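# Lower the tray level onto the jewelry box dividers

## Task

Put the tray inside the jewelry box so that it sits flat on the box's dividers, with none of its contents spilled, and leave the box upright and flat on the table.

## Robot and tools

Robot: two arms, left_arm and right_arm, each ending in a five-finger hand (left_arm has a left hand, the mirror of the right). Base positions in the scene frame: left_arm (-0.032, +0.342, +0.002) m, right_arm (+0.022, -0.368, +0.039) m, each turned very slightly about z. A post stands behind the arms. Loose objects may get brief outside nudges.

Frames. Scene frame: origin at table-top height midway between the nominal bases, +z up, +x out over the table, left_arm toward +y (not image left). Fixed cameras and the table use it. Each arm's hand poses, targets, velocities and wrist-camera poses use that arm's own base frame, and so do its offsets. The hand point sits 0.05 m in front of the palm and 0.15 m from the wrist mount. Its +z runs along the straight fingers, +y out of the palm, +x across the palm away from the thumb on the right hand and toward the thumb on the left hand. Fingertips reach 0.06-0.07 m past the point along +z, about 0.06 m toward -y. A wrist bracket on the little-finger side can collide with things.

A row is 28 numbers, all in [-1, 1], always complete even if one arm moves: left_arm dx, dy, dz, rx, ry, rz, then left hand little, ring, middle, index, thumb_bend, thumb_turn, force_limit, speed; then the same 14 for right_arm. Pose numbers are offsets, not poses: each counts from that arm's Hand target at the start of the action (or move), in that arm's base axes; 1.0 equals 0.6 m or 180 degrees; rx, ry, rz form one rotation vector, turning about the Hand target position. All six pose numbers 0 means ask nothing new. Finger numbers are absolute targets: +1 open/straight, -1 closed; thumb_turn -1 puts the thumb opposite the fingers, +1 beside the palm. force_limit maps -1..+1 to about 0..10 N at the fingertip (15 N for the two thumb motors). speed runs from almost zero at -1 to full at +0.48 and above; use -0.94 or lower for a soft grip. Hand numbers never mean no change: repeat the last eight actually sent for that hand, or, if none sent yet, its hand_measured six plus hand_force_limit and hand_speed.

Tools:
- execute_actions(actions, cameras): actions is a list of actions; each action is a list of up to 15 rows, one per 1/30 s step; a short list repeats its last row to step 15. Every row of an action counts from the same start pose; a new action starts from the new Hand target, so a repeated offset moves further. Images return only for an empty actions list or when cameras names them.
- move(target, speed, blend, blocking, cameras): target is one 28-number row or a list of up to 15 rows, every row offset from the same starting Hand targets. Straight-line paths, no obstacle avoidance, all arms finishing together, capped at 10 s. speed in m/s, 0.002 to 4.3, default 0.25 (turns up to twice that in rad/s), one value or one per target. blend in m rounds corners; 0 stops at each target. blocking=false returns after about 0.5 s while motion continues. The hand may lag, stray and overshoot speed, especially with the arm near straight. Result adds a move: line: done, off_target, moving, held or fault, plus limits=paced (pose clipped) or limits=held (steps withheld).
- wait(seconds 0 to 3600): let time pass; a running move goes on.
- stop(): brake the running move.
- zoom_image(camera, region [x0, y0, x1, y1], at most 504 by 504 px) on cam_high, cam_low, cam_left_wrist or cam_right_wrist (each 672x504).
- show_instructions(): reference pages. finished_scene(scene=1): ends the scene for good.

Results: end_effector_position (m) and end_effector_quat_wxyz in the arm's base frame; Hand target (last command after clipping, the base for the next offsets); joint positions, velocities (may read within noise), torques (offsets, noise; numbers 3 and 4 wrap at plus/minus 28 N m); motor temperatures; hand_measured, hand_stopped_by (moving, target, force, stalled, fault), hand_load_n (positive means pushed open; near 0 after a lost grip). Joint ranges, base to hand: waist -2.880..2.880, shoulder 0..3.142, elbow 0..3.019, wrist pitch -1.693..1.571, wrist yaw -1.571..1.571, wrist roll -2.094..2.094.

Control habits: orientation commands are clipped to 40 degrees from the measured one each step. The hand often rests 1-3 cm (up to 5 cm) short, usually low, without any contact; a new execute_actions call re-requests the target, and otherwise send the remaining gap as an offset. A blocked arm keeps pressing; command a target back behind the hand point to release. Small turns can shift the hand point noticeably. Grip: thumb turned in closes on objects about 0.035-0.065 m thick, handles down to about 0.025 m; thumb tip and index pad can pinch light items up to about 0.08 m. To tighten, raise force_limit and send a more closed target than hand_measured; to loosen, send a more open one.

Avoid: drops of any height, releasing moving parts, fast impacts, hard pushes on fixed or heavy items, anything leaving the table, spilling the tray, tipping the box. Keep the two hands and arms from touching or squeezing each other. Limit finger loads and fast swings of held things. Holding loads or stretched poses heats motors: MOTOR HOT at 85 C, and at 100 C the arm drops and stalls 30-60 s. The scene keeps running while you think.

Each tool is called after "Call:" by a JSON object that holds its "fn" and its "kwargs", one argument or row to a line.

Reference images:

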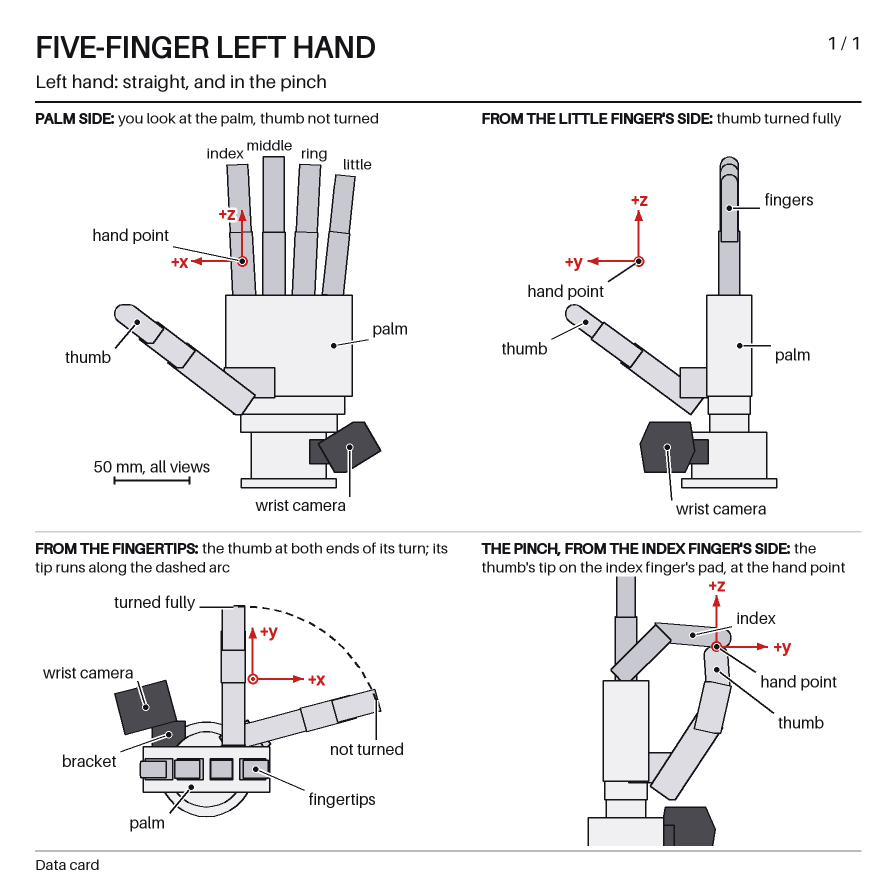

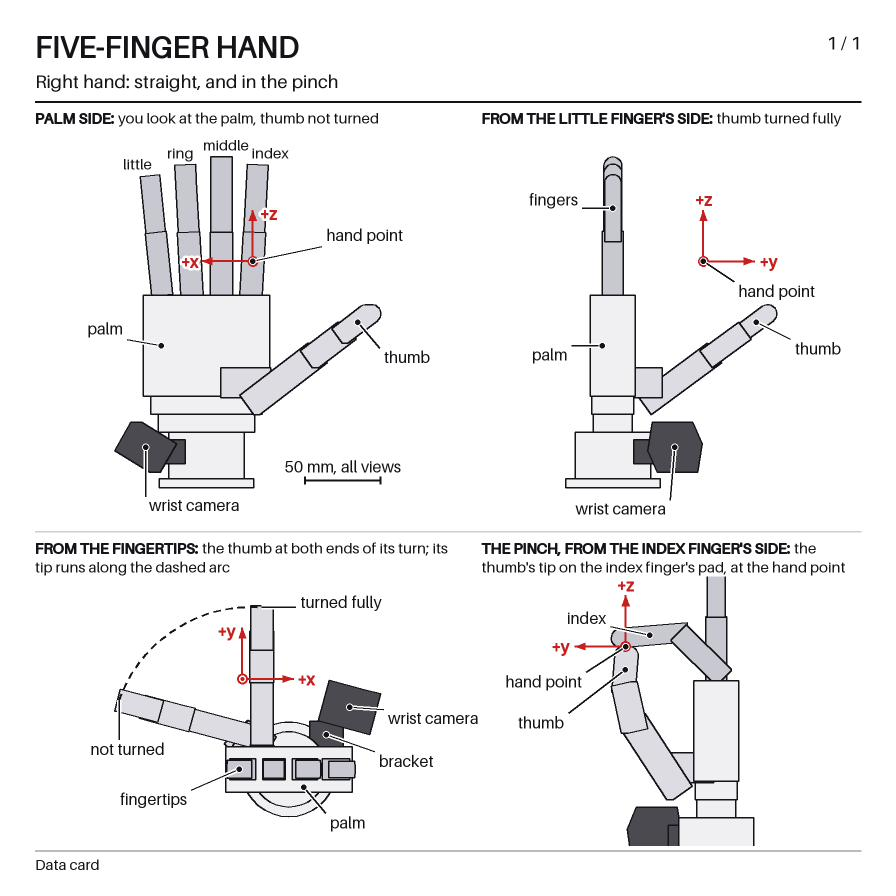

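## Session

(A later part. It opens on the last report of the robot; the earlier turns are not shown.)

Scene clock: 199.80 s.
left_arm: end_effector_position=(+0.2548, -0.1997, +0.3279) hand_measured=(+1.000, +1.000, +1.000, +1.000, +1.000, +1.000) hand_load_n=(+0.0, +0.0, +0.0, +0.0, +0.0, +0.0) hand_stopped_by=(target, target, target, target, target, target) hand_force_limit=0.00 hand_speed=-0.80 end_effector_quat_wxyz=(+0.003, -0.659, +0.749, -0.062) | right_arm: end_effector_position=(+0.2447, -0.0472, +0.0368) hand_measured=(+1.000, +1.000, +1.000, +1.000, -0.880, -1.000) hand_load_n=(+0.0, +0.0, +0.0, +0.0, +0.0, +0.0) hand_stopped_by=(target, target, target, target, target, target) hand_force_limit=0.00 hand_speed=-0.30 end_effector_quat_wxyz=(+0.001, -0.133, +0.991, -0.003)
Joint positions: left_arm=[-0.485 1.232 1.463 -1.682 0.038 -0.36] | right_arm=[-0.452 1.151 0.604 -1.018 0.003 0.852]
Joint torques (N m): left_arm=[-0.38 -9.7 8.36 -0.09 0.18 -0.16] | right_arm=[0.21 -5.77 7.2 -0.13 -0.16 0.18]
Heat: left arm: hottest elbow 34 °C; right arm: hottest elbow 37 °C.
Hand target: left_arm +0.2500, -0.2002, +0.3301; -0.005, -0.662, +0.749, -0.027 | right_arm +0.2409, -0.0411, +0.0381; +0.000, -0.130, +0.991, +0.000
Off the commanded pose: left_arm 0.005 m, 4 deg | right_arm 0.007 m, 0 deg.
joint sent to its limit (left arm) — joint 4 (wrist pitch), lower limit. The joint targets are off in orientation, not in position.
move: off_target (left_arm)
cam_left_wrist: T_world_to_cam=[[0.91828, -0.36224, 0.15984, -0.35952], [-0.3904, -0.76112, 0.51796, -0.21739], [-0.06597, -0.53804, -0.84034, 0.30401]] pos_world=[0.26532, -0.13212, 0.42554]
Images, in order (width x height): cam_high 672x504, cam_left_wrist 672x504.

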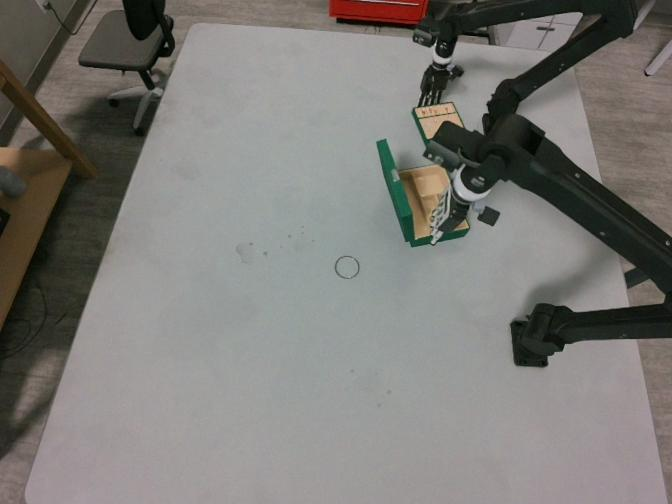

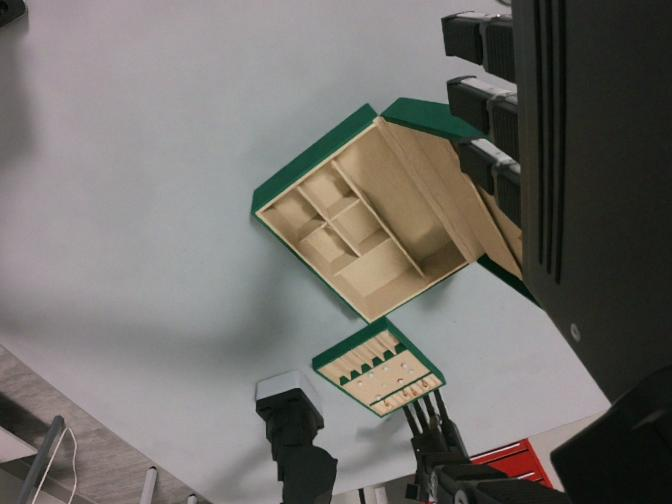

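Call:
{"fn": "move", "kwargs": {
  "target": [-0.167,-0.688,-0.15,0.0186,-0.001,-0.376,1,1,1,1,1,1,0,-0.8,0,0,0,0,0,0,1,1,1,1,-0.88,-1,0,-0.3],
  "speed": 0.2,
  "cameras": ["all"]
}}

Scene clock: 205.30 s.
left_arm: end_effector_position=(+0.1483, -0.6048, +0.2243) hand_measured=(+1.000, +1.000, +1.000, +1.000, +1.000, +1.000) hand_load_n=(+0.0, +0.0, +0.0, +0.0, +0.0, +0.0) hand_stopped_by=(target, target, target, target, target, target) hand_force_limit=0.00 hand_speed=-0.80 end_effector_quat_wxyz=(+0.004, -0.144, +0.988, -0.053) | right_arm: end_effector_position=(+0.2447, -0.0472, +0.0368) hand_measured=(+1.000, +1.000, +1.000, +1.000, -0.880, -1.000) hand_load_n=(+0.0, +0.0, +0.0, +0.0, +0.0, +0.0) hand_stopped_by=(target, target, target, target, target, target) hand_force_limit=0.00 hand_speed=-0.30 end_effector_quat_wxyz=(+0.001, -0.133, +0.991, -0.003)
Joint positions: left_arm=[-1.278 2.131 2.347 -1.682 0.008 0.004] | right_arm=[-0.452 1.151 0.604 -1.018 0.003 0.852]
Joint torques (N m): left_arm=[0.03 -22.18 13.18 -0.13 0.12 0.04] | right_arm=[0.32 -5.71 7.24 -0.14 -0.14 0.19]
Heat: left arm: hottest elbow 34 °C; right arm: hottest elbow 36 °C.
Hand target: left_arm +0.1500, -0.6129, +0.2403; +0.000, -0.133, +0.991, +0.000 | right_arm +0.2409, -0.0411, +0.0381; +0.000, -0.130, +0.991, +0.000
Off the commanded pose: left_arm 0.018 m, 6 deg | right_arm 0.007 m, 0 deg.
joint sent to its limit (left arm) — joint 4 (wrist pitch), lower limit. The joint targets are off in orientation, not in position.
move: off_target (left_arm)
cam_left_wrist: T_world_to_cam=[[0.03321, -0.98819, 0.14958, -0.63697], [-0.88765, 0.03962, 0.45882, 0.05771], [-0.45933, -0.14801, -0.87585, 0.29407]] pos_world=[0.20745, -0.58821, 0.32636]
cam_right_wrist: T_world_to_cam=[[-0.48424, 0.87318, -0.05535, 0.16578], [0.74926, 0.44653, 0.4891, -0.17685], [0.45179, 0.19537, -0.87047, 0.04276]] pos_world=[0.19346, -0.07415, 0.1329]

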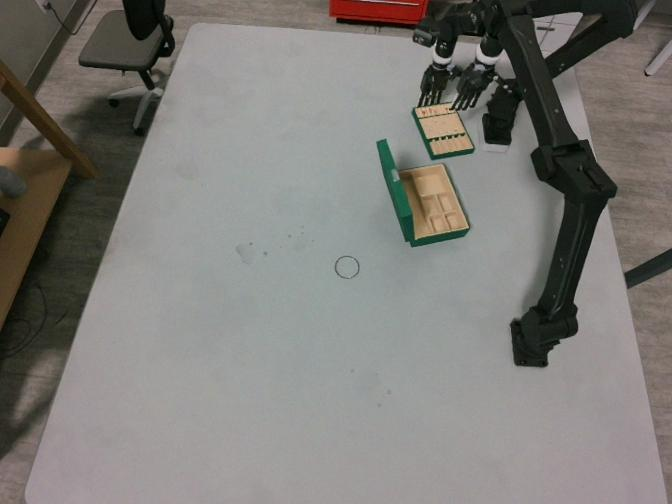

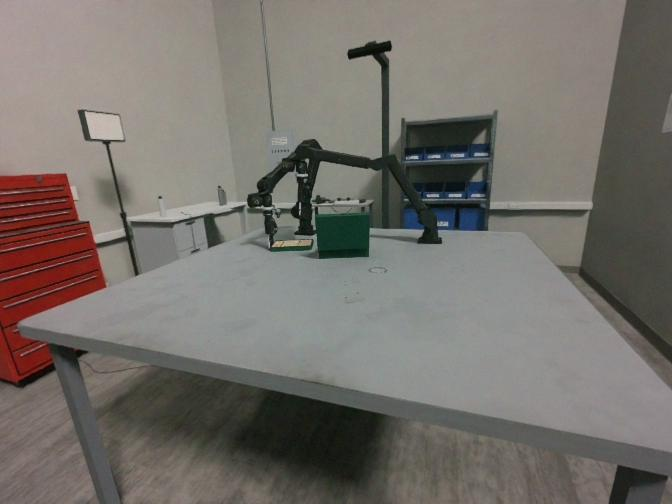

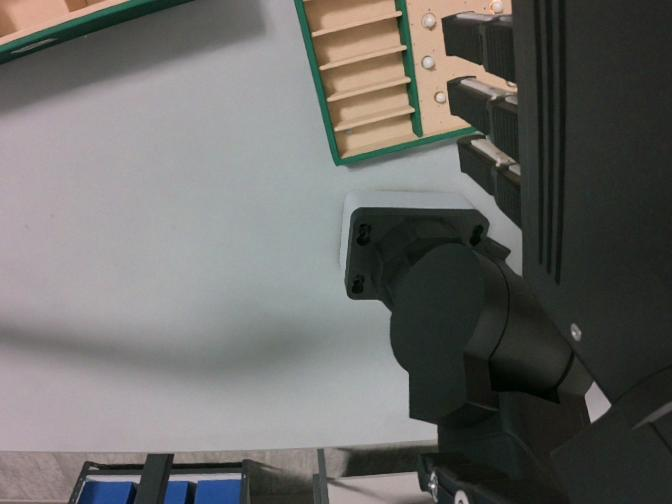

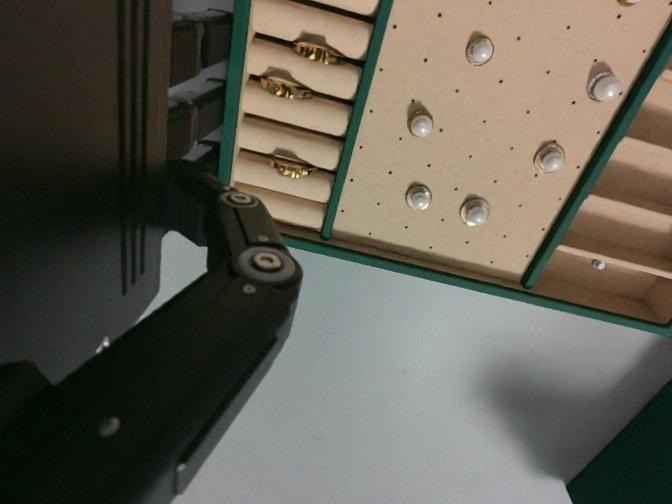

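Call:
{"fn": "move", "kwargs": {
  "target": [0.022,-0.014,-0.205,0,0,0,1,1,1,1,1,1,0,-0.8,0,0,0,0,0,0,1,1,1,1,-0.88,-1,0,-0.3],
  "speed": 0.1,
  "cameras": ["cam_left_wrist","cam_high"]
}}

Call:
{"fn": "zoom_image", "kwargs": {
  "camera": "cam_left_wrist",
  "region": [280, 0, 560, 250]
}}

Call:
{"fn": "zoom_image", "kwargs": {
  "camera": "cam_high",
  "region": [380, 40, 500, 180]
}}

Scene clock: 211.33 s.
left_arm: end_effector_position=(+0.1515, -0.6138, +0.1962) hand_measured=(+1.000, +1.000, +1.000, +1.000, +1.000, +1.000) hand_load_n=(+0.0, +0.0, +0.0, +0.0, +0.0, +0.0) hand_stopped_by=(target, target, target, target, target, target) hand_force_limit=0.00 hand_speed=-0.80 end_effector_quat_wxyz=(+0.002, -0.140, +0.989, -0.042) | right_arm: end_effector_position=(+0.2447, -0.0472, +0.0368) hand_measured=(+1.000, +1.000, +1.000, +1.000, -0.880, -1.000) hand_load_n=(+0.0, +0.0, +0.0, +0.0, +0.0, +0.0) hand_stopped_by=(target, target, target, target, target, target) hand_force_limit=0.00 hand_speed=-0.30 end_effector_quat_wxyz=(+0.001, -0.133, +0.991, -0.003)
Joint positions: left_arm=[-1.278 2.176 2.347 -1.659 0.008 0.011] | right_arm=[-0.452 1.151 0.604 -1.018 0.003 0.852]
Joint torques (N m): left_arm=[0.21 -24.29 8.69 0.01 0.11 -0.04] | right_arm=[0.26 -5.83 7.12 -0.23 -0.14 0.19]
Heat: left arm: hottest elbow 34 °C; right arm: hottest elbow 36 °C.
Hand target: left_arm +0.1510, -0.6124, +0.2040; +0.003, -0.140, +0.989, -0.047 (not the last commanded pose) | right_arm +0.2409, -0.0411, +0.0381; +0.000, -0.130, +0.991, +0.000
Off the commanded pose: left_arm 0.080 m, 5 deg | right_arm 0.007 m, 0 deg.
move: held (left_arm; a check stopped the path); limits=held
pose unreachable (left arm): on one or more control steps of this call, first in action 0 (counted from 0), this arm could not follow its commanded pose, so it was not sent that pose on those steps. It may still have moved: this result reports where it is.
cause: moving toward the commanded pose would bring a part of the arm too close to another arm (a part of this arm just beyond joint 4 (wrist pitch) and a part of the right arm just beyond its joint 3 (elbow), at the place that arm is still heading or pushing toward).
cam_left_wrist: T_world_to_cam=[[0.02679, -0.99142, 0.12795, -0.63847], [-0.88467, 0.03609, 0.46482, 0.06991], [-0.46545, -0.12565, -0.87611, 0.28431]] pos_world=[0.21129, -0.59979, 0.29829]
Images, in order (width x height): cam_high 672x504, cam_left_wrist 672x504.

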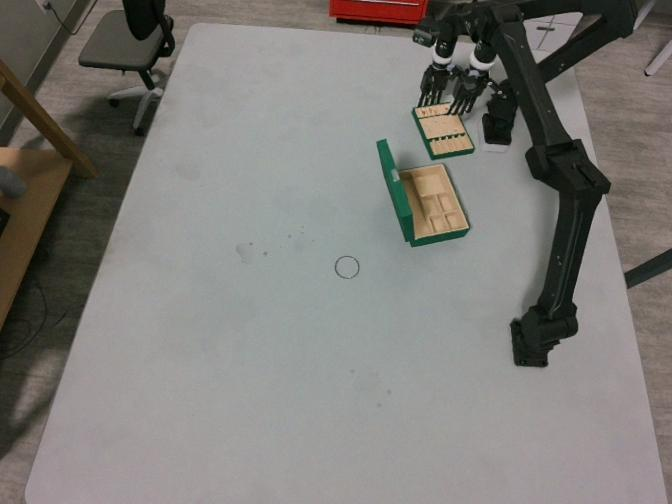

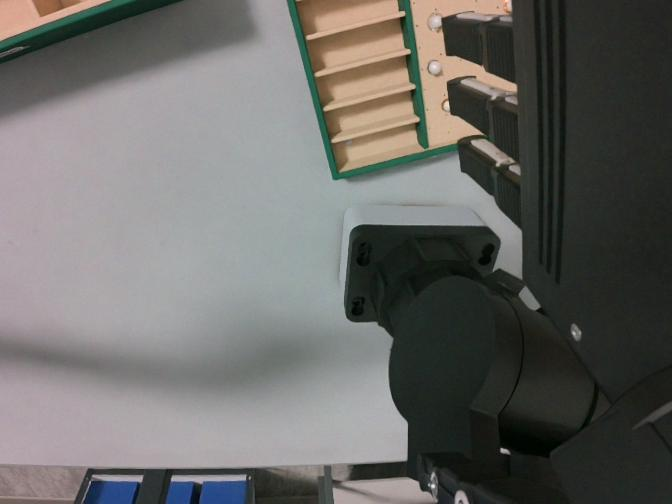

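Scaled by 1.800 from the camera's image (finer frame: 960x720).

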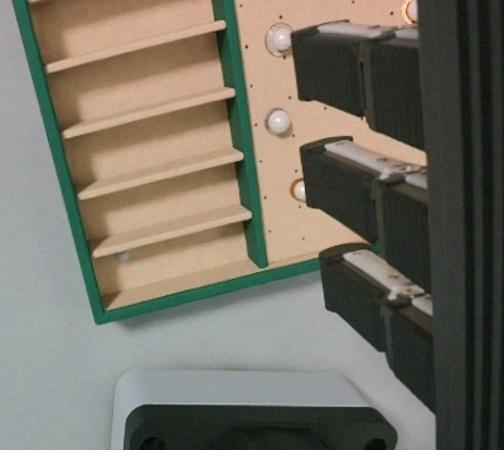

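Scaled by 3.600 from the camera's image (finer frame: 960x720).

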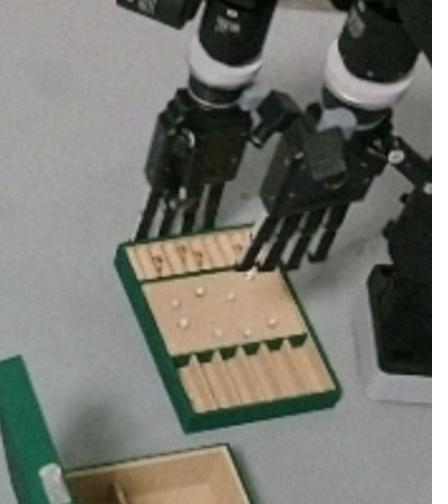

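Call:
{"fn": "move", "kwargs": {
  "target": [
    [0,0,0,0,0,0,1,1,1,1,1,1,0,-0.8,0.0086,-0.032,0.01,0,0,0,1,1,1,1,-0.88,-1,0,-0.3],
    [0,0,0,0,0,0,1,1,1,1,1,1,0,-0.8,0.0086,-0.08,0.15,0,0,0,1,1,1,1,-0.88,-1,0,-0.3],
    [0,0,0,0,0,0,1,1,1,1,1,1,0,-0.8,0.015,-0.598,0.27,0,0,0,1,1,1,1,-0.88,-1,0,-0.3]
  ],
  "speed": 0.2,
  "blend": [0.01,0.03,0],
  "cameras": ["cam_left_wrist","cam_high"]
}}

Scene clock: 222.77 s.
left_arm: end_effector_position=(+0.1515, -0.6138, +0.1962) hand_measured=(+1.000, +1.000, +1.000, +1.000, +1.000, +1.000) hand_load_n=(+0.0, +0.0, +0.0, +0.0, +0.0, +0.0) hand_stopped_by=(target, target, target, target, target, target) hand_force_limit=0.00 hand_speed=-0.80 end_effector_quat_wxyz=(+0.002, -0.140, +0.989, -0.042) | right_arm: end_effector_position=(+0.2446, -0.3857, +0.1886) hand_measured=(+1.000, +1.000, +1.000, +1.000, -0.880, -1.000) hand_load_n=(-0.5, +0.0, +0.0, +0.0, +0.0, +0.0) hand_stopped_by=(target, target, target, target, target, target) hand_force_limit=0.00 hand_speed=-0.30 end_effector_quat_wxyz=(-0.007, -0.125, +0.992, +0.013)
Joint positions: left_arm=[-1.278 2.176 2.347 -1.659 0.008 0.011] | right_arm=[-1.098 1.691 1.579 -1.487 0.005 0.223]
Joint torques (N m): left_arm=[0.21 -24.12 8.69 0.01 0.11 -0.04] | right_arm=[-1.14 -12.45 14.05 -0.25 -0.19 -0.08]
Heat: left arm: hottest elbow 33 °C; right arm: hottest elbow 36 °C.
Hand target: left_arm +0.1510, -0.6124, +0.2040; +0.003, -0.140, +0.989, -0.047 | right_arm +0.2499, -0.3997, +0.2000; -0.001, -0.131, +0.991, +0.000
Off the commanded pose: left_arm 0.008 m, 1 deg | right_arm 0.019 m, 2 deg.
move: off_target (right_arm)
cam_left_wrist: T_world_to_cam=[[0.02679, -0.99142, 0.12795, -0.63847], [-0.88467, 0.03609, 0.46482, 0.06991], [-0.46545, -0.12565, -0.87611, 0.28431]] pos_world=[0.21129, -0.59979, 0.29829]
Images, in order (width x height): cam_high 672x504, cam_left_wrist 672x504.

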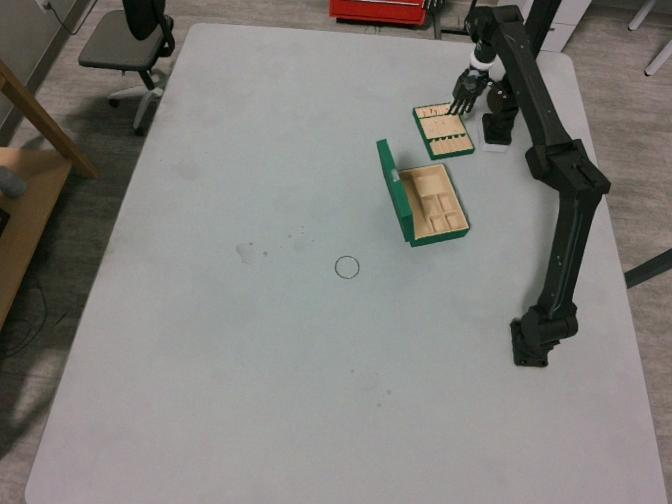

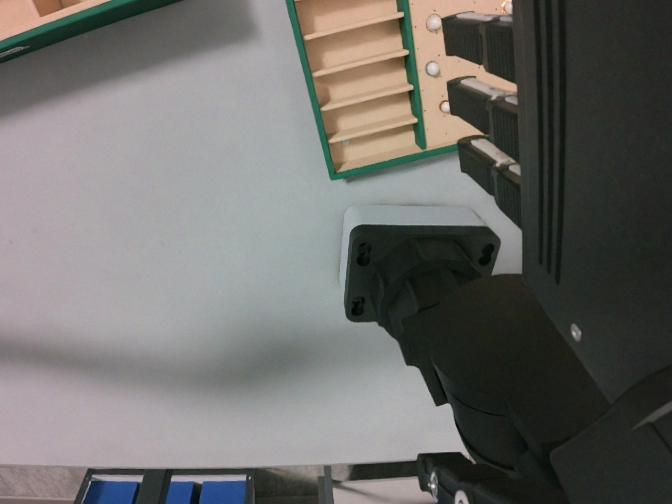

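Call:
{"fn": "move", "kwargs": {
  "target": [0.0205,-0.015,-0.152,0.0294,0.0059,-0.005,1,1,1,1,1,1,0,-0.8,0,0,0,0,0,0,1,1,1,1,-0.88,-1,0,-0.3],
  "speed": 0.1,
  "cameras": ["cam_left_wrist","cam_high"]
}}

Call:
{"fn": "zoom_image", "kwargs": {
  "camera": "cam_left_wrist",
  "region": [280, 0, 560, 250]
}}

Call:
{"fn": "zoom_image", "kwargs": {
  "camera": "cam_high",
  "region": [380, 40, 500, 180]
}}

Scene clock: 227.57 s.
left_arm: end_effector_position=(+0.1560, -0.6206, +0.1128) hand_measured=(+1.000, +1.000, +1.000, +1.000, +1.000, +1.000) hand_load_n=(+0.0, +0.0, +0.0, +0.0, +0.0, +0.0) hand_stopped_by=(target, target, target, target, target, target) hand_force_limit=0.00 hand_speed=-0.80 end_effector_quat_wxyz=(-0.002, -0.133, +0.991, +0.005) | right_arm: end_effector_position=(+0.2445, -0.3857, +0.1886) hand_measured=(+1.000, +1.000, +1.000, +1.000, -0.880, -1.000) hand_load_n=(+0.0, -0.5, +0.0, +0.0, +0.0, +0.0) hand_stopped_by=(target, target, target, target, target, target) hand_force_limit=0.00 hand_speed=-0.30 end_effector_quat_wxyz=(-0.007, -0.125, +0.992, +0.013)
Joint positions: left_arm=[-1.278 2.285 2.307 -1.603 0.002 0.026] | right_arm=[-1.098 1.691 1.579 -1.487 0.005 0.222]
Joint torques (N m): left_arm=[0.97 -23.94 8.9 0.23 0.02 0.07] | right_arm=[-1.38 -12.75 14.02 -0.09 -0.19 -0.14]
Heat: left arm: hottest shoulder 32 °C; right arm: hottest elbow 38 °C.
Hand target: left_arm +0.1634, -0.6215, +0.1129; +0.000, -0.133, +0.991, +0.000 | right_arm +0.2499, -0.3998, +0.2000; -0.001, -0.131, +0.991, +0.000
Off the commanded pose: left_arm 0.007 m, 1 deg | right_arm 0.019 m, 2 deg.
move: done
cam_left_wrist: T_world_to_cam=[[0.01389, -0.99925, 0.0362, -0.62715], [-0.87451, 0.00541, 0.48497, 0.09002], [-0.4848, -0.03839, -0.87378, 0.26947]] pos_world=[0.21808, -0.61682, 0.2145]
Images, in order (width x height): cam_high 672x504, cam_left_wrist 672x504.

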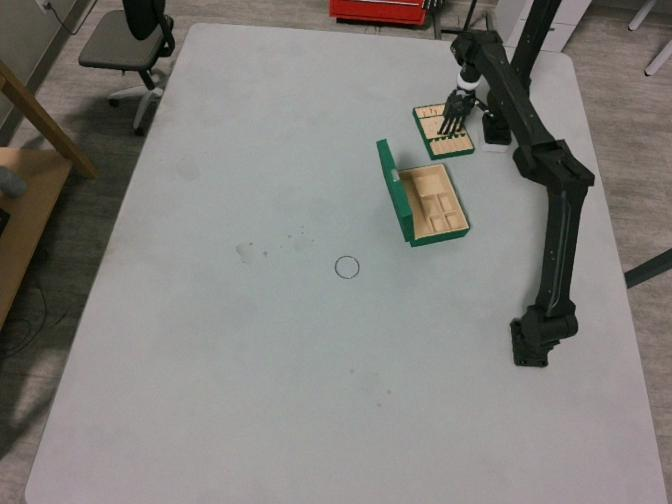

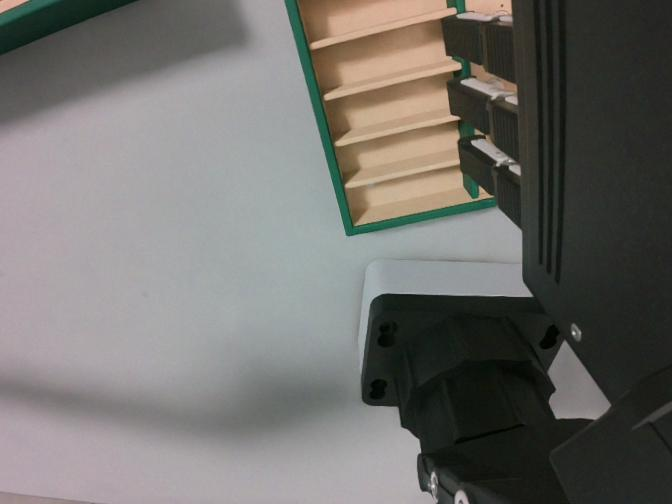

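Scaled by 1.800 from the camera's image (finer frame: 960x720).

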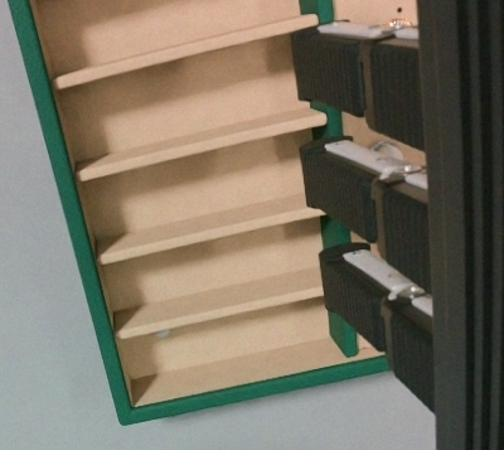

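Scaled by 3.600 from the camera's image (finer frame: 960x720).

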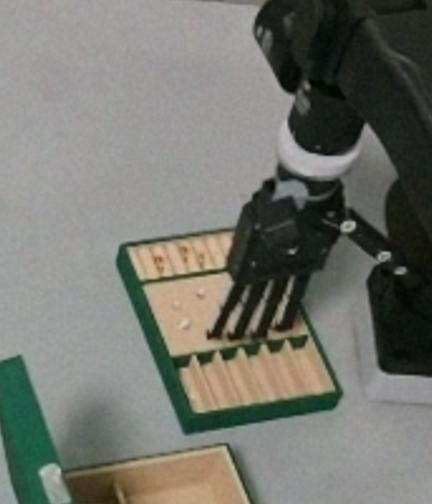

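Call:
{"fn": "move", "kwargs": {
  "target": [-0.011,0.0192,-0.01,0,0,0,1,1,1,1,1,1,0,-0.8,0,0,0,0,0,0,1,1,1,1,-0.88,-1,0,-0.3],
  "speed": 0.05,
  "cameras": ["cam_left_wrist"]
}}

Call:
{"fn": "zoom_image", "kwargs": {
  "camera": "cam_left_wrist",
  "region": [280, 0, 560, 250]
}}

Scene clock: 234.57 s.
left_arm: end_effector_position=(+0.1527, -0.6097, +0.0950) hand_measured=(+1.000, +1.000, +1.000, +1.000, +1.000, +1.000) hand_load_n=(+0.0, +0.0, +0.0, +0.0, +0.0, +0.0) hand_stopped_by=(target, target, target, target, target, target) hand_force_limit=0.00 hand_speed=-0.80 end_effector_quat_wxyz=(-0.003, -0.133, +0.991, +0.013) | right_arm: end_effector_position=(+0.2445, -0.3857, +0.1886) hand_measured=(+1.000, +1.000, +1.000, +1.000, -0.880, -1.000) hand_load_n=(+0.0, +0.0, +0.0, +0.0, +0.0, +0.0) hand_stopped_by=(target, target, target, target, target, target) hand_force_limit=0.00 hand_speed=-0.30 end_effector_quat_wxyz=(-0.007, -0.125, +0.992, +0.013)
Joint positions: left_arm=[-1.278 2.257 2.208 -1.548 0.002 0.027] | right_arm=[-1.098 1.691 1.579 -1.487 0.005 0.222]
Joint torques (N m): left_arm=[0.56 -25.76 8.12 0.21 0.02 0.02] | right_arm=[-1.32 -12.45 14.02 -0.01 -0.21 -0.15]
Heat: left arm: hottest shoulder 33 °C; right arm: hottest elbow 40 °C.
Hand target: left_arm +0.1567, -0.6100, +0.1068; +0.000, -0.133, +0.991, +0.000 | right_arm +0.2499, -0.3998, +0.2000; -0.001, -0.131, +0.991, +0.000
Off the commanded pose: left_arm 0.013 m, 2 deg | right_arm 0.019 m, 2 deg.
move: off_target (left_arm)
cam_left_wrist: T_world_to_cam=[[0.01367, -0.99968, 0.02114, -0.61438], [-0.87233, -0.00159, 0.48891, 0.09081], [-0.48872, -0.02512, -0.87208, 0.26124]] pos_world=[0.21529, -0.60747, 0.19641]

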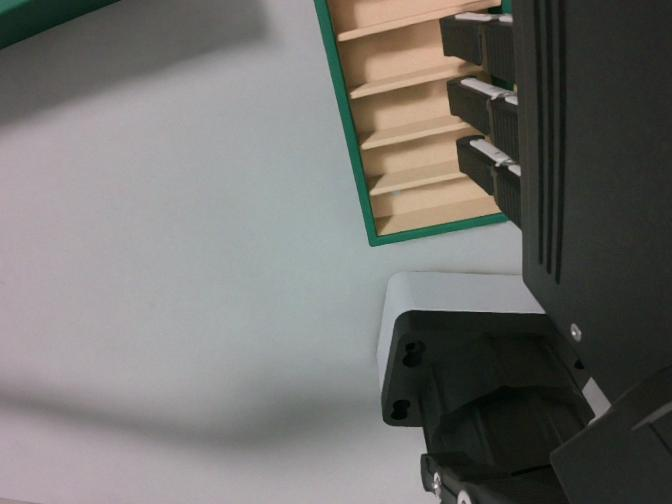

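Scaled by 1.800 from the camera's image (finer frame: 960x720).

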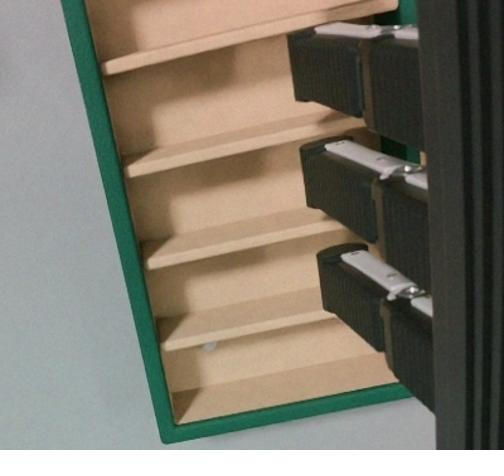

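Call:
{"fn": "move", "kwargs": {
  "target": [0,0,-0.0133,0,0,0,1,1,1,1,1,1,0,-0.8,0,0,0,0,0,0,1,1,1,1,-0.88,-1,0,-0.3],
  "speed": 0.03,
  "cameras": ["cam_left_wrist"]
}}

Call:
{"fn": "zoom_image", "kwargs": {
  "camera": "cam_left_wrist",
  "region": [280, 0, 560, 250]
}}

Scene clock: 241.23 s.
left_arm: end_effector_position=(+0.1527, -0.6096, +0.0884) hand_measured=(+1.000, +1.000, +1.000, +1.000, +1.000, +1.000) hand_load_n=(+0.0, +0.0, +0.0, +0.0, -0.5, +0.0) hand_stopped_by=(target, target, target, target, target, target) hand_force_limit=0.00 hand_speed=-0.80 end_effector_quat_wxyz=(-0.003, -0.133, +0.991, +0.012) | right_arm: end_effector_position=(+0.2445, -0.3857, +0.1886) hand_measured=(+1.000, +1.000, +1.000, +1.000, -0.880, -1.000) hand_load_n=(+0.0, +0.0, +0.0, +0.0, +0.0, -0.5) hand_stopped_by=(target, target, target, target, target, target) hand_force_limit=0.00 hand_speed=-0.30 end_effector_quat_wxyz=(-0.007, -0.125, +0.992, +0.013)
Joint positions: left_arm=[-1.278 2.257 2.19 -1.529 0.002 0.027] | right_arm=[-1.098 1.691 1.579 -1.487 0.005 0.222]
Joint torques (N m): left_arm=[0.56 -25.64 8.05 0.18 0.03 0.02] | right_arm=[-1.49 -12.69 14.08 -0.1 -0.2 -0.15]
Heat: left arm: hottest shoulder 34 °C; right arm: hottest elbow 42 °C.
Hand target: left_arm +0.1567, -0.6100, +0.0989; +0.000, -0.133, +0.991, +0.000 | right_arm +0.2499, -0.3998, +0.2000; -0.001, -0.131, +0.991, +0.000
Off the commanded pose: left_arm 0.011 m, 1 deg | right_arm 0.019 m, 2 deg.
move: off_target (left_arm)
cam_left_wrist: T_world_to_cam=[[0.01364, -0.99964, 0.02303, -0.61436], [-0.87258, -0.00065, 0.48848, 0.09461], [-0.48829, -0.02676, -0.87227, 0.25448]] pos_world=[0.21519, -0.60727, 0.18991]

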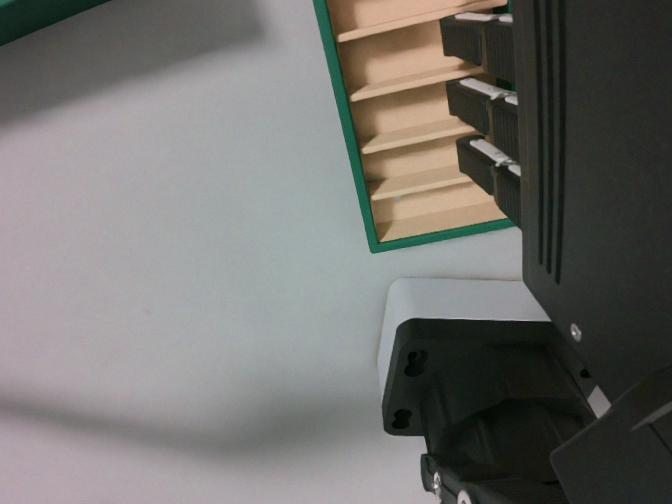

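Scaled by 1.800 from the camera's image (finer frame: 960x720).

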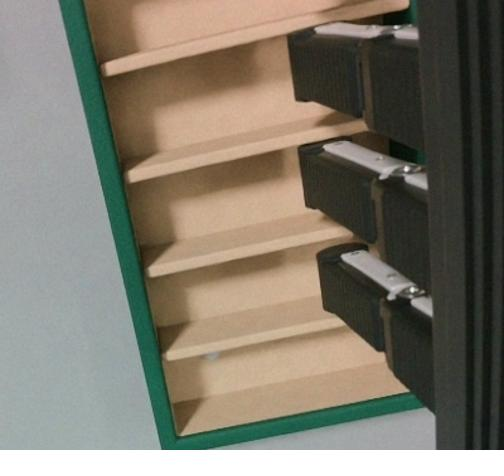

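Call:
{"fn": "move", "kwargs": {
  "target": [-0.004,-0.001,-0.0133,0,0,0,1,1,1,1,1,1,0,-0.8,0,0,0,0,0,0,1,1,1,1,-0.88,-1,0,-0.3],
  "speed": 0.03,
  "cameras": ["cam_left_wrist"]
}}

Call:
{"fn": "zoom_image", "kwargs": {
  "camera": "cam_left_wrist",
  "region": [280, 0, 560, 250]
}}

Scene clock: 244.57 s.
left_arm: end_effector_position=(+0.1530, -0.6106, +0.0863) hand_measured=(+1.000, +1.000, +1.000, +1.000, +1.000, +1.000) hand_load_n=(+0.0, +0.0, +0.0, +0.0, +0.0, +0.0) hand_stopped_by=(target, target, target, target, target, target) hand_force_limit=0.00 hand_speed=-0.80 end_effector_quat_wxyz=(-0.002, -0.133, +0.991, +0.007) | right_arm: end_effector_position=(+0.2445, -0.3857, +0.1886) hand_measured=(+1.000, +1.000, +1.000, +1.000, -0.880, -1.000) hand_load_n=(+0.0, +0.0, +0.0, +0.0, +0.0, +0.0) hand_stopped_by=(target, target, target, target, target, target) hand_force_limit=0.00 hand_speed=-0.30 end_effector_quat_wxyz=(-0.007, -0.125, +0.992, +0.013)
Joint positions: left_arm=[-1.278 2.251 2.175 -1.51 0.002 0.027] | right_arm=[-1.098 1.691 1.579 -1.487 0.005 0.222]
Joint torques (N m): left_arm=[0.26 -24.88 7.79 0.28 0.03 -0.01] | right_arm=[-1.14 -12.69 13.94 -0.08 -0.2 -0.14]
Heat: left arm: hottest shoulder 34 °C; right arm: hottest elbow 43 °C.
Hand target: left_arm +0.1543, -0.6105, +0.0909; +0.000, -0.133, +0.991, +0.000 | right_arm +0.2499, -0.3998, +0.2000; -0.001, -0.131, +0.991, +0.000
Off the commanded pose: left_arm 0.005 m, 1 deg | right_arm 0.019 m, 2 deg.
move: done
cam_left_wrist: T_world_to_cam=[[0.01357, -0.99937, 0.03289, -0.61585], [-0.87405, 0.00412, 0.48582, 0.0993], [-0.48565, -0.03534, -0.87344, 0.24717]] pos_world=[0.21518, -0.60713, 0.1879]

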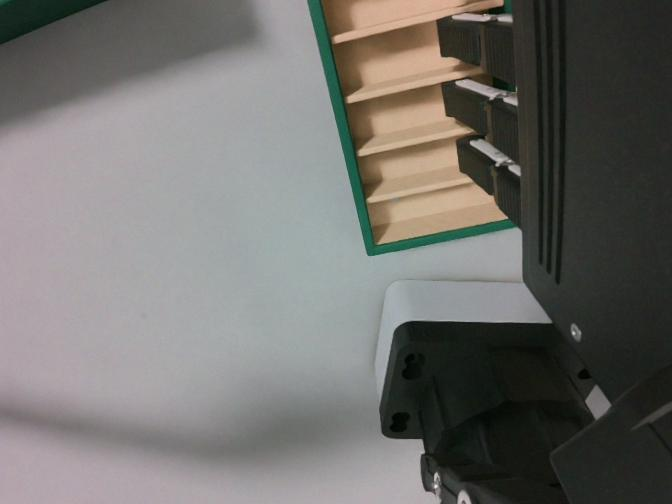

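Scaled by 1.800 from the camera's image (finer frame: 960x720).

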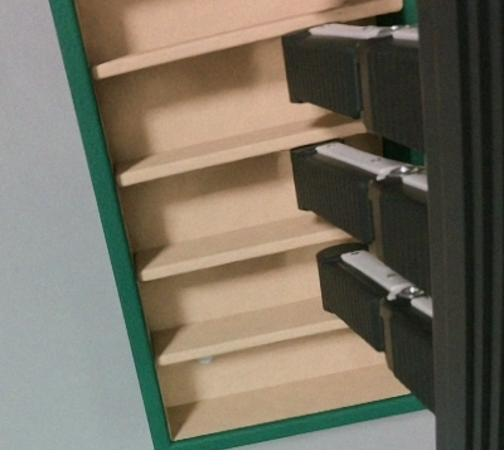

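Call:
{"fn": "zoom_image", "kwargs": {
  "camera": "cam_left_wrist",
  "region": [420, 0, 540, 120]
}}

Call:
{"fn": "zoom_image", "kwargs": {
  "camera": "cam_left_wrist",
  "region": [420, 110, 540, 230]
}}

Call:
{"fn": "execute_actions", "kwargs": {
  "actions": [],
  "cameras": ["cam_high","cam_low"]
}}

Call:
{"fn": "zoom_image", "kwargs": {
  "camera": "cam_high",
  "region": [400, 70, 500, 170]
}}

Call:
{"fn": "zoom_image", "kwargs": {
  "camera": "cam_low",
  "region": [240, 190, 340, 270]
}}

Scaled by 4.200 from the camera's image (finer frame: 960x720).

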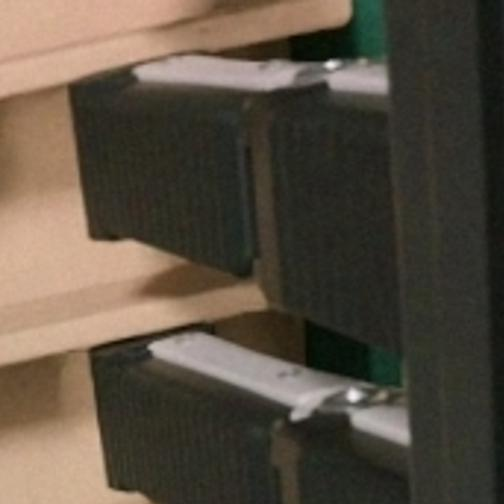

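Scaled by 4.200 from the camera's image (finer frame: 960x720).

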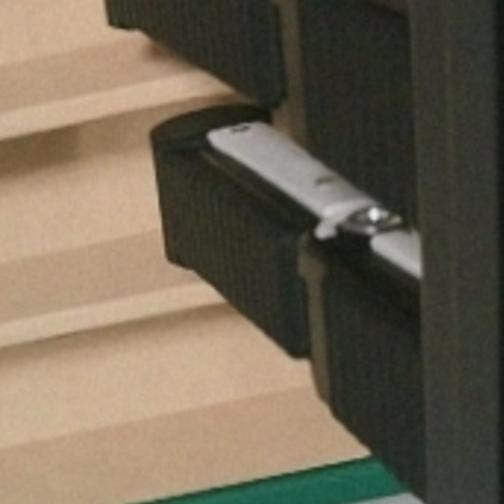

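Scene clock: 249.97 s.
left_arm: end_effector_position=(+0.1530, -0.6106, +0.0863) hand_measured=(+1.000, +1.000, +1.000, +1.000, +1.000, +1.000) hand_load_n=(+0.0, +0.0, +0.0, +0.0, +0.0, +0.0) hand_stopped_by=(target, target, target, target, target, target) hand_force_limit=0.00 hand_speed=-0.80 end_effector_quat_wxyz=(-0.002, -0.133, +0.991, +0.007) | right_arm: end_effector_position=(+0.2445, -0.3857, +0.1886) hand_measured=(+1.000, +1.000, +1.000, +1.000, -0.880, -1.000) hand_load_n=(+0.0, +0.0, +0.0, +0.0, +0.0, +0.0) hand_stopped_by=(target, target, target, target, target, target) hand_force_limit=0.00 hand_speed=-0.30 end_effector_quat_wxyz=(-0.007, -0.125, +0.992, +0.013)
Joint positions: left_arm=[-1.278 2.251 2.175 -1.51 0.002 0.027] | right_arm=[-1.098 1.691 1.579 -1.487 0.005 0.222]
Joint velocities: within noise
Joint torques (N m): left_arm=[0.26 -24.82 7.8 0.28 0.03 -0.02] | right_arm=[-1.2 -12.51 14.06 -0.03 -0.2 -0.16]
Motor temperatures (°C): left_arm=[22 34 31 20 19 21] | right_arm=[22 30 44 20 22 25]
Heat: left arm: hottest shoulder 34 °C; right arm: hottest elbow 44 °C.
Hand target: left_arm +0.1543, -0.6105, +0.0909; +0.000, -0.133, +0.991, +0.000 | right_arm +0.2499, -0.3998, +0.2000; -0.001, -0.131, +0.991, +0.000
Off the commanded pose: left_arm 0.005 m, 1 deg | right_arm 0.019 m, 2 deg.
Images, in order (width x height): cam_high 672x504, cam_low 672x504.

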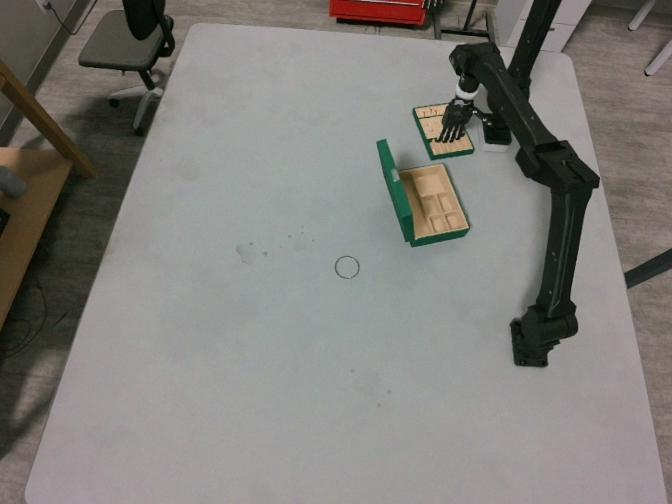

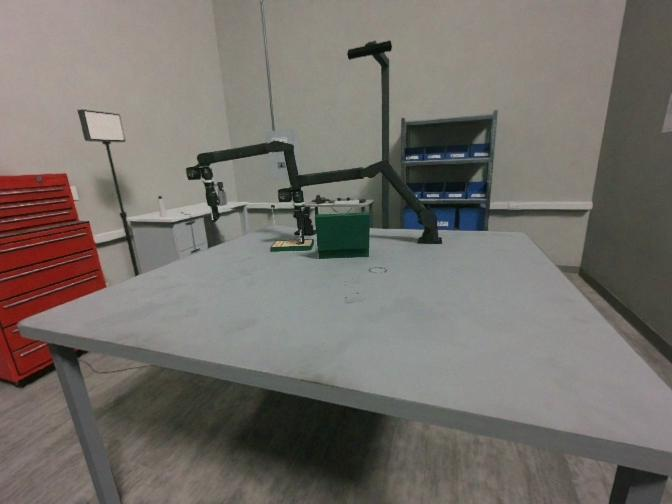

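Scaled by 5.040 from the camera's image (finer frame: 960x720).

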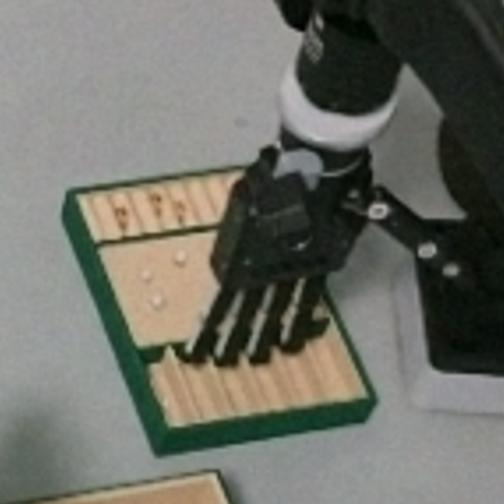

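Scaled by 5.040 from the camera's image (finer frame: 960x720).

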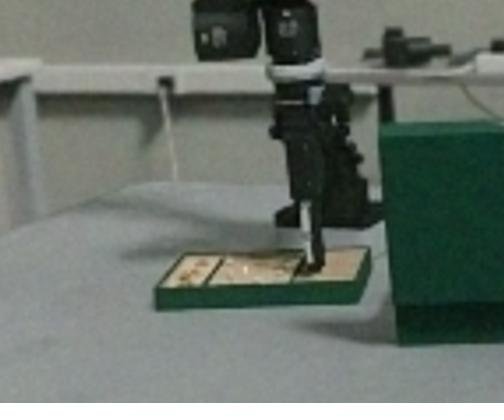

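Call:
{"fn": "move", "kwargs": {
  "target": [
    [0,0,0.013,0,0,0,1,1,1,1,1,1,0,-0.8,0,0,0,0,0,0,1,1,1,1,-0.88,-1,0,-0.3],
    [-0.0065,0.0242,0.013,0,0,0,1,1,1,1,1,1,0,-0.8,0,0,0,0,0,0,1,1,1,1,-0.88,-1,0,-0.3]
  ],
  "speed": 0.05,
  "cameras": ["cam_left_wrist"]
}}

Call:
{"fn": "zoom_image", "kwargs": {
  "camera": "cam_left_wrist",
  "region": [280, 0, 560, 250]
}}

Scene clock: 253.33 s.
left_arm: end_effector_position=(+0.1483, -0.5951, +0.0872) hand_measured=(+1.000, +1.000, +1.000, +1.000, +1.000, +1.000) hand_load_n=(-0.5, +0.0, +0.0, +0.0, +0.0, +0.0) hand_stopped_by=(target, target, target, target, target, target) hand_force_limit=0.00 hand_speed=-0.80 end_effector_quat_wxyz=(-0.003, -0.133, +0.991, +0.013) | right_arm: end_effector_position=(+0.2445, -0.3857, +0.1886) hand_measured=(+1.000, +1.000, +1.000, +1.000, -0.880, -1.000) hand_load_n=(+0.0, +0.0, +0.0, +0.0, +0.0, +0.0) hand_stopped_by=(target, target, target, target, target, target) hand_force_limit=0.00 hand_speed=-0.30 end_effector_quat_wxyz=(-0.007, -0.125, +0.992, +0.013)
Joint positions: left_arm=[-1.278 2.206 2.097 -1.489 0.002 0.027] | right_arm=[-1.098 1.691 1.579 -1.487 0.005 0.222]
Joint torques (N m): left_arm=[0.32 -25.17 8.05 0.23 0.03 -0.01] | right_arm=[-1.2 -12.45 13.94 -0.09 -0.2 -0.13]
Heat: left arm: hottest shoulder 34 °C; right arm: hottest elbow 45 °C.
Hand target: left_arm +0.1504, -0.5959, +0.0986; +0.000, -0.133, +0.991, +0.000 | right_arm +0.2499, -0.3998, +0.2000; -0.001, -0.131, +0.991, +0.000
Off the commanded pose: left_arm 0.012 m, 2 deg | right_arm 0.019 m, 2 deg.
move: off_target (left_arm)
cam_left_wrist: T_world_to_cam=[[0.01369, -0.99969, 0.02078, -0.59959], [-0.87229, -0.00178, 0.48898, 0.09068], [-0.48879, -0.02482, -0.87205, 0.25285]] pos_world=[0.21089, -0.59297, 0.18861]

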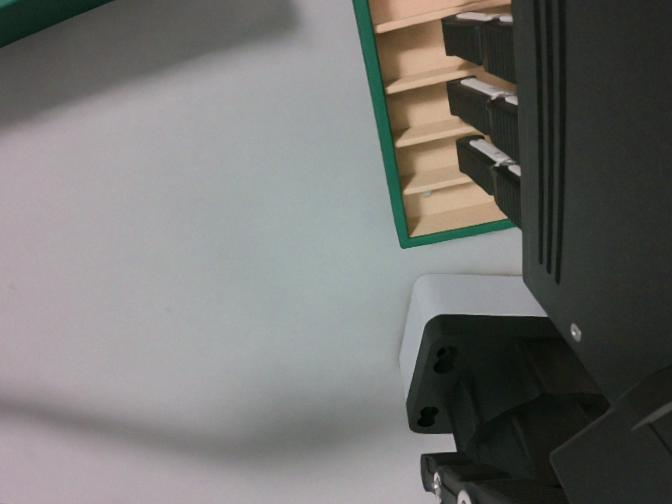

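Scaled by 1.800 from the camera's image (finer frame: 960x720).

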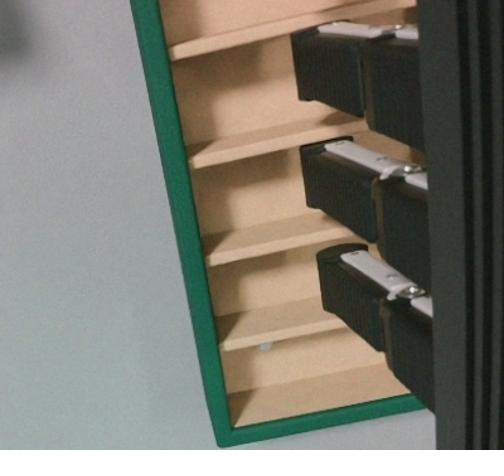

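Call:
{"fn": "move", "kwargs": {
  "target": [0,0,-0.015,0,0,0,1,1,1,1,1,1,0,-0.8,0,0,0,0,0,0,1,1,1,1,-0.88,-1,0,-0.3],
  "speed": 0.03,
  "cameras": ["cam_left_wrist"]
}}

Call:
{"fn": "zoom_image", "kwargs": {
  "camera": "cam_left_wrist",
  "region": [280, 0, 560, 250]
}}

Scene clock: 255.40 s.
left_arm: end_effector_position=(+0.1486, -0.5963, +0.0860) hand_measured=(+1.000, +1.000, +1.000, +1.000, +1.000, +1.000) hand_load_n=(+0.0, -0.5, +0.0, +0.0, -0.5, +0.0) hand_stopped_by=(target, target, target, target, target, target) hand_force_limit=0.00 hand_speed=-0.80 end_effector_quat_wxyz=(-0.002, -0.133, +0.991, +0.007) | right_arm: end_effector_position=(+0.2445, -0.3857, +0.1886) hand_measured=(+1.000, +1.000, +1.000, +1.000, -0.880, -1.000) hand_load_n=(+0.5, +0.5, +0.0, +0.0, +0.0, +0.0) hand_stopped_by=(target, target, target, target, target, target) hand_force_limit=0.00 hand_speed=-0.30 end_effector_quat_wxyz=(-0.007, -0.125, +0.992, +0.013)
Joint positions: left_arm=[-1.278 2.198 2.083 -1.469 0.002 0.027] | right_arm=[-1.098 1.691 1.579 -1.487 0.005 0.222]
Joint torques (N m): left_arm=[0.32 -24.18 7.83 0.24 0.03 -0.01] | right_arm=[-1.38 -12.57 14 -0.09 -0.19 -0.14]
Heat: left arm: hottest shoulder 34 °C; right arm: hottest elbow 45 °C.
Hand target: left_arm +0.1504, -0.5960, +0.0898; +0.000, -0.133, +0.991, +0.000 | right_arm +0.2499, -0.3998, +0.2000; -0.001, -0.131, +0.991, +0.000
Off the commanded pose: left_arm 0.004 m, 1 deg | right_arm 0.019 m, 2 deg.
move: done
cam_left_wrist: T_world_to_cam=[[0.01353, -0.99934, 0.03362, -0.6016], [-0.87416, 0.0045, 0.48562, 0.09591], [-0.48546, -0.03596, -0.87352, 0.24493]] pos_world=[0.21088, -0.59283, 0.1876]

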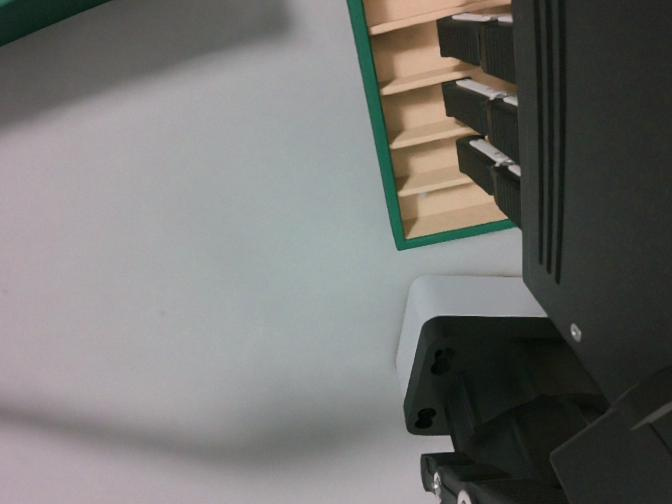

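Scaled by 1.800 from the camera's image (finer frame: 960x720).

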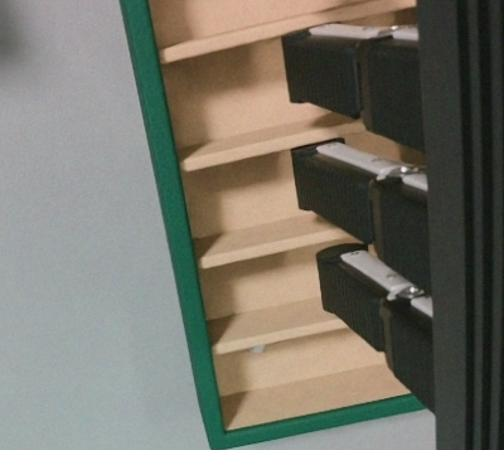

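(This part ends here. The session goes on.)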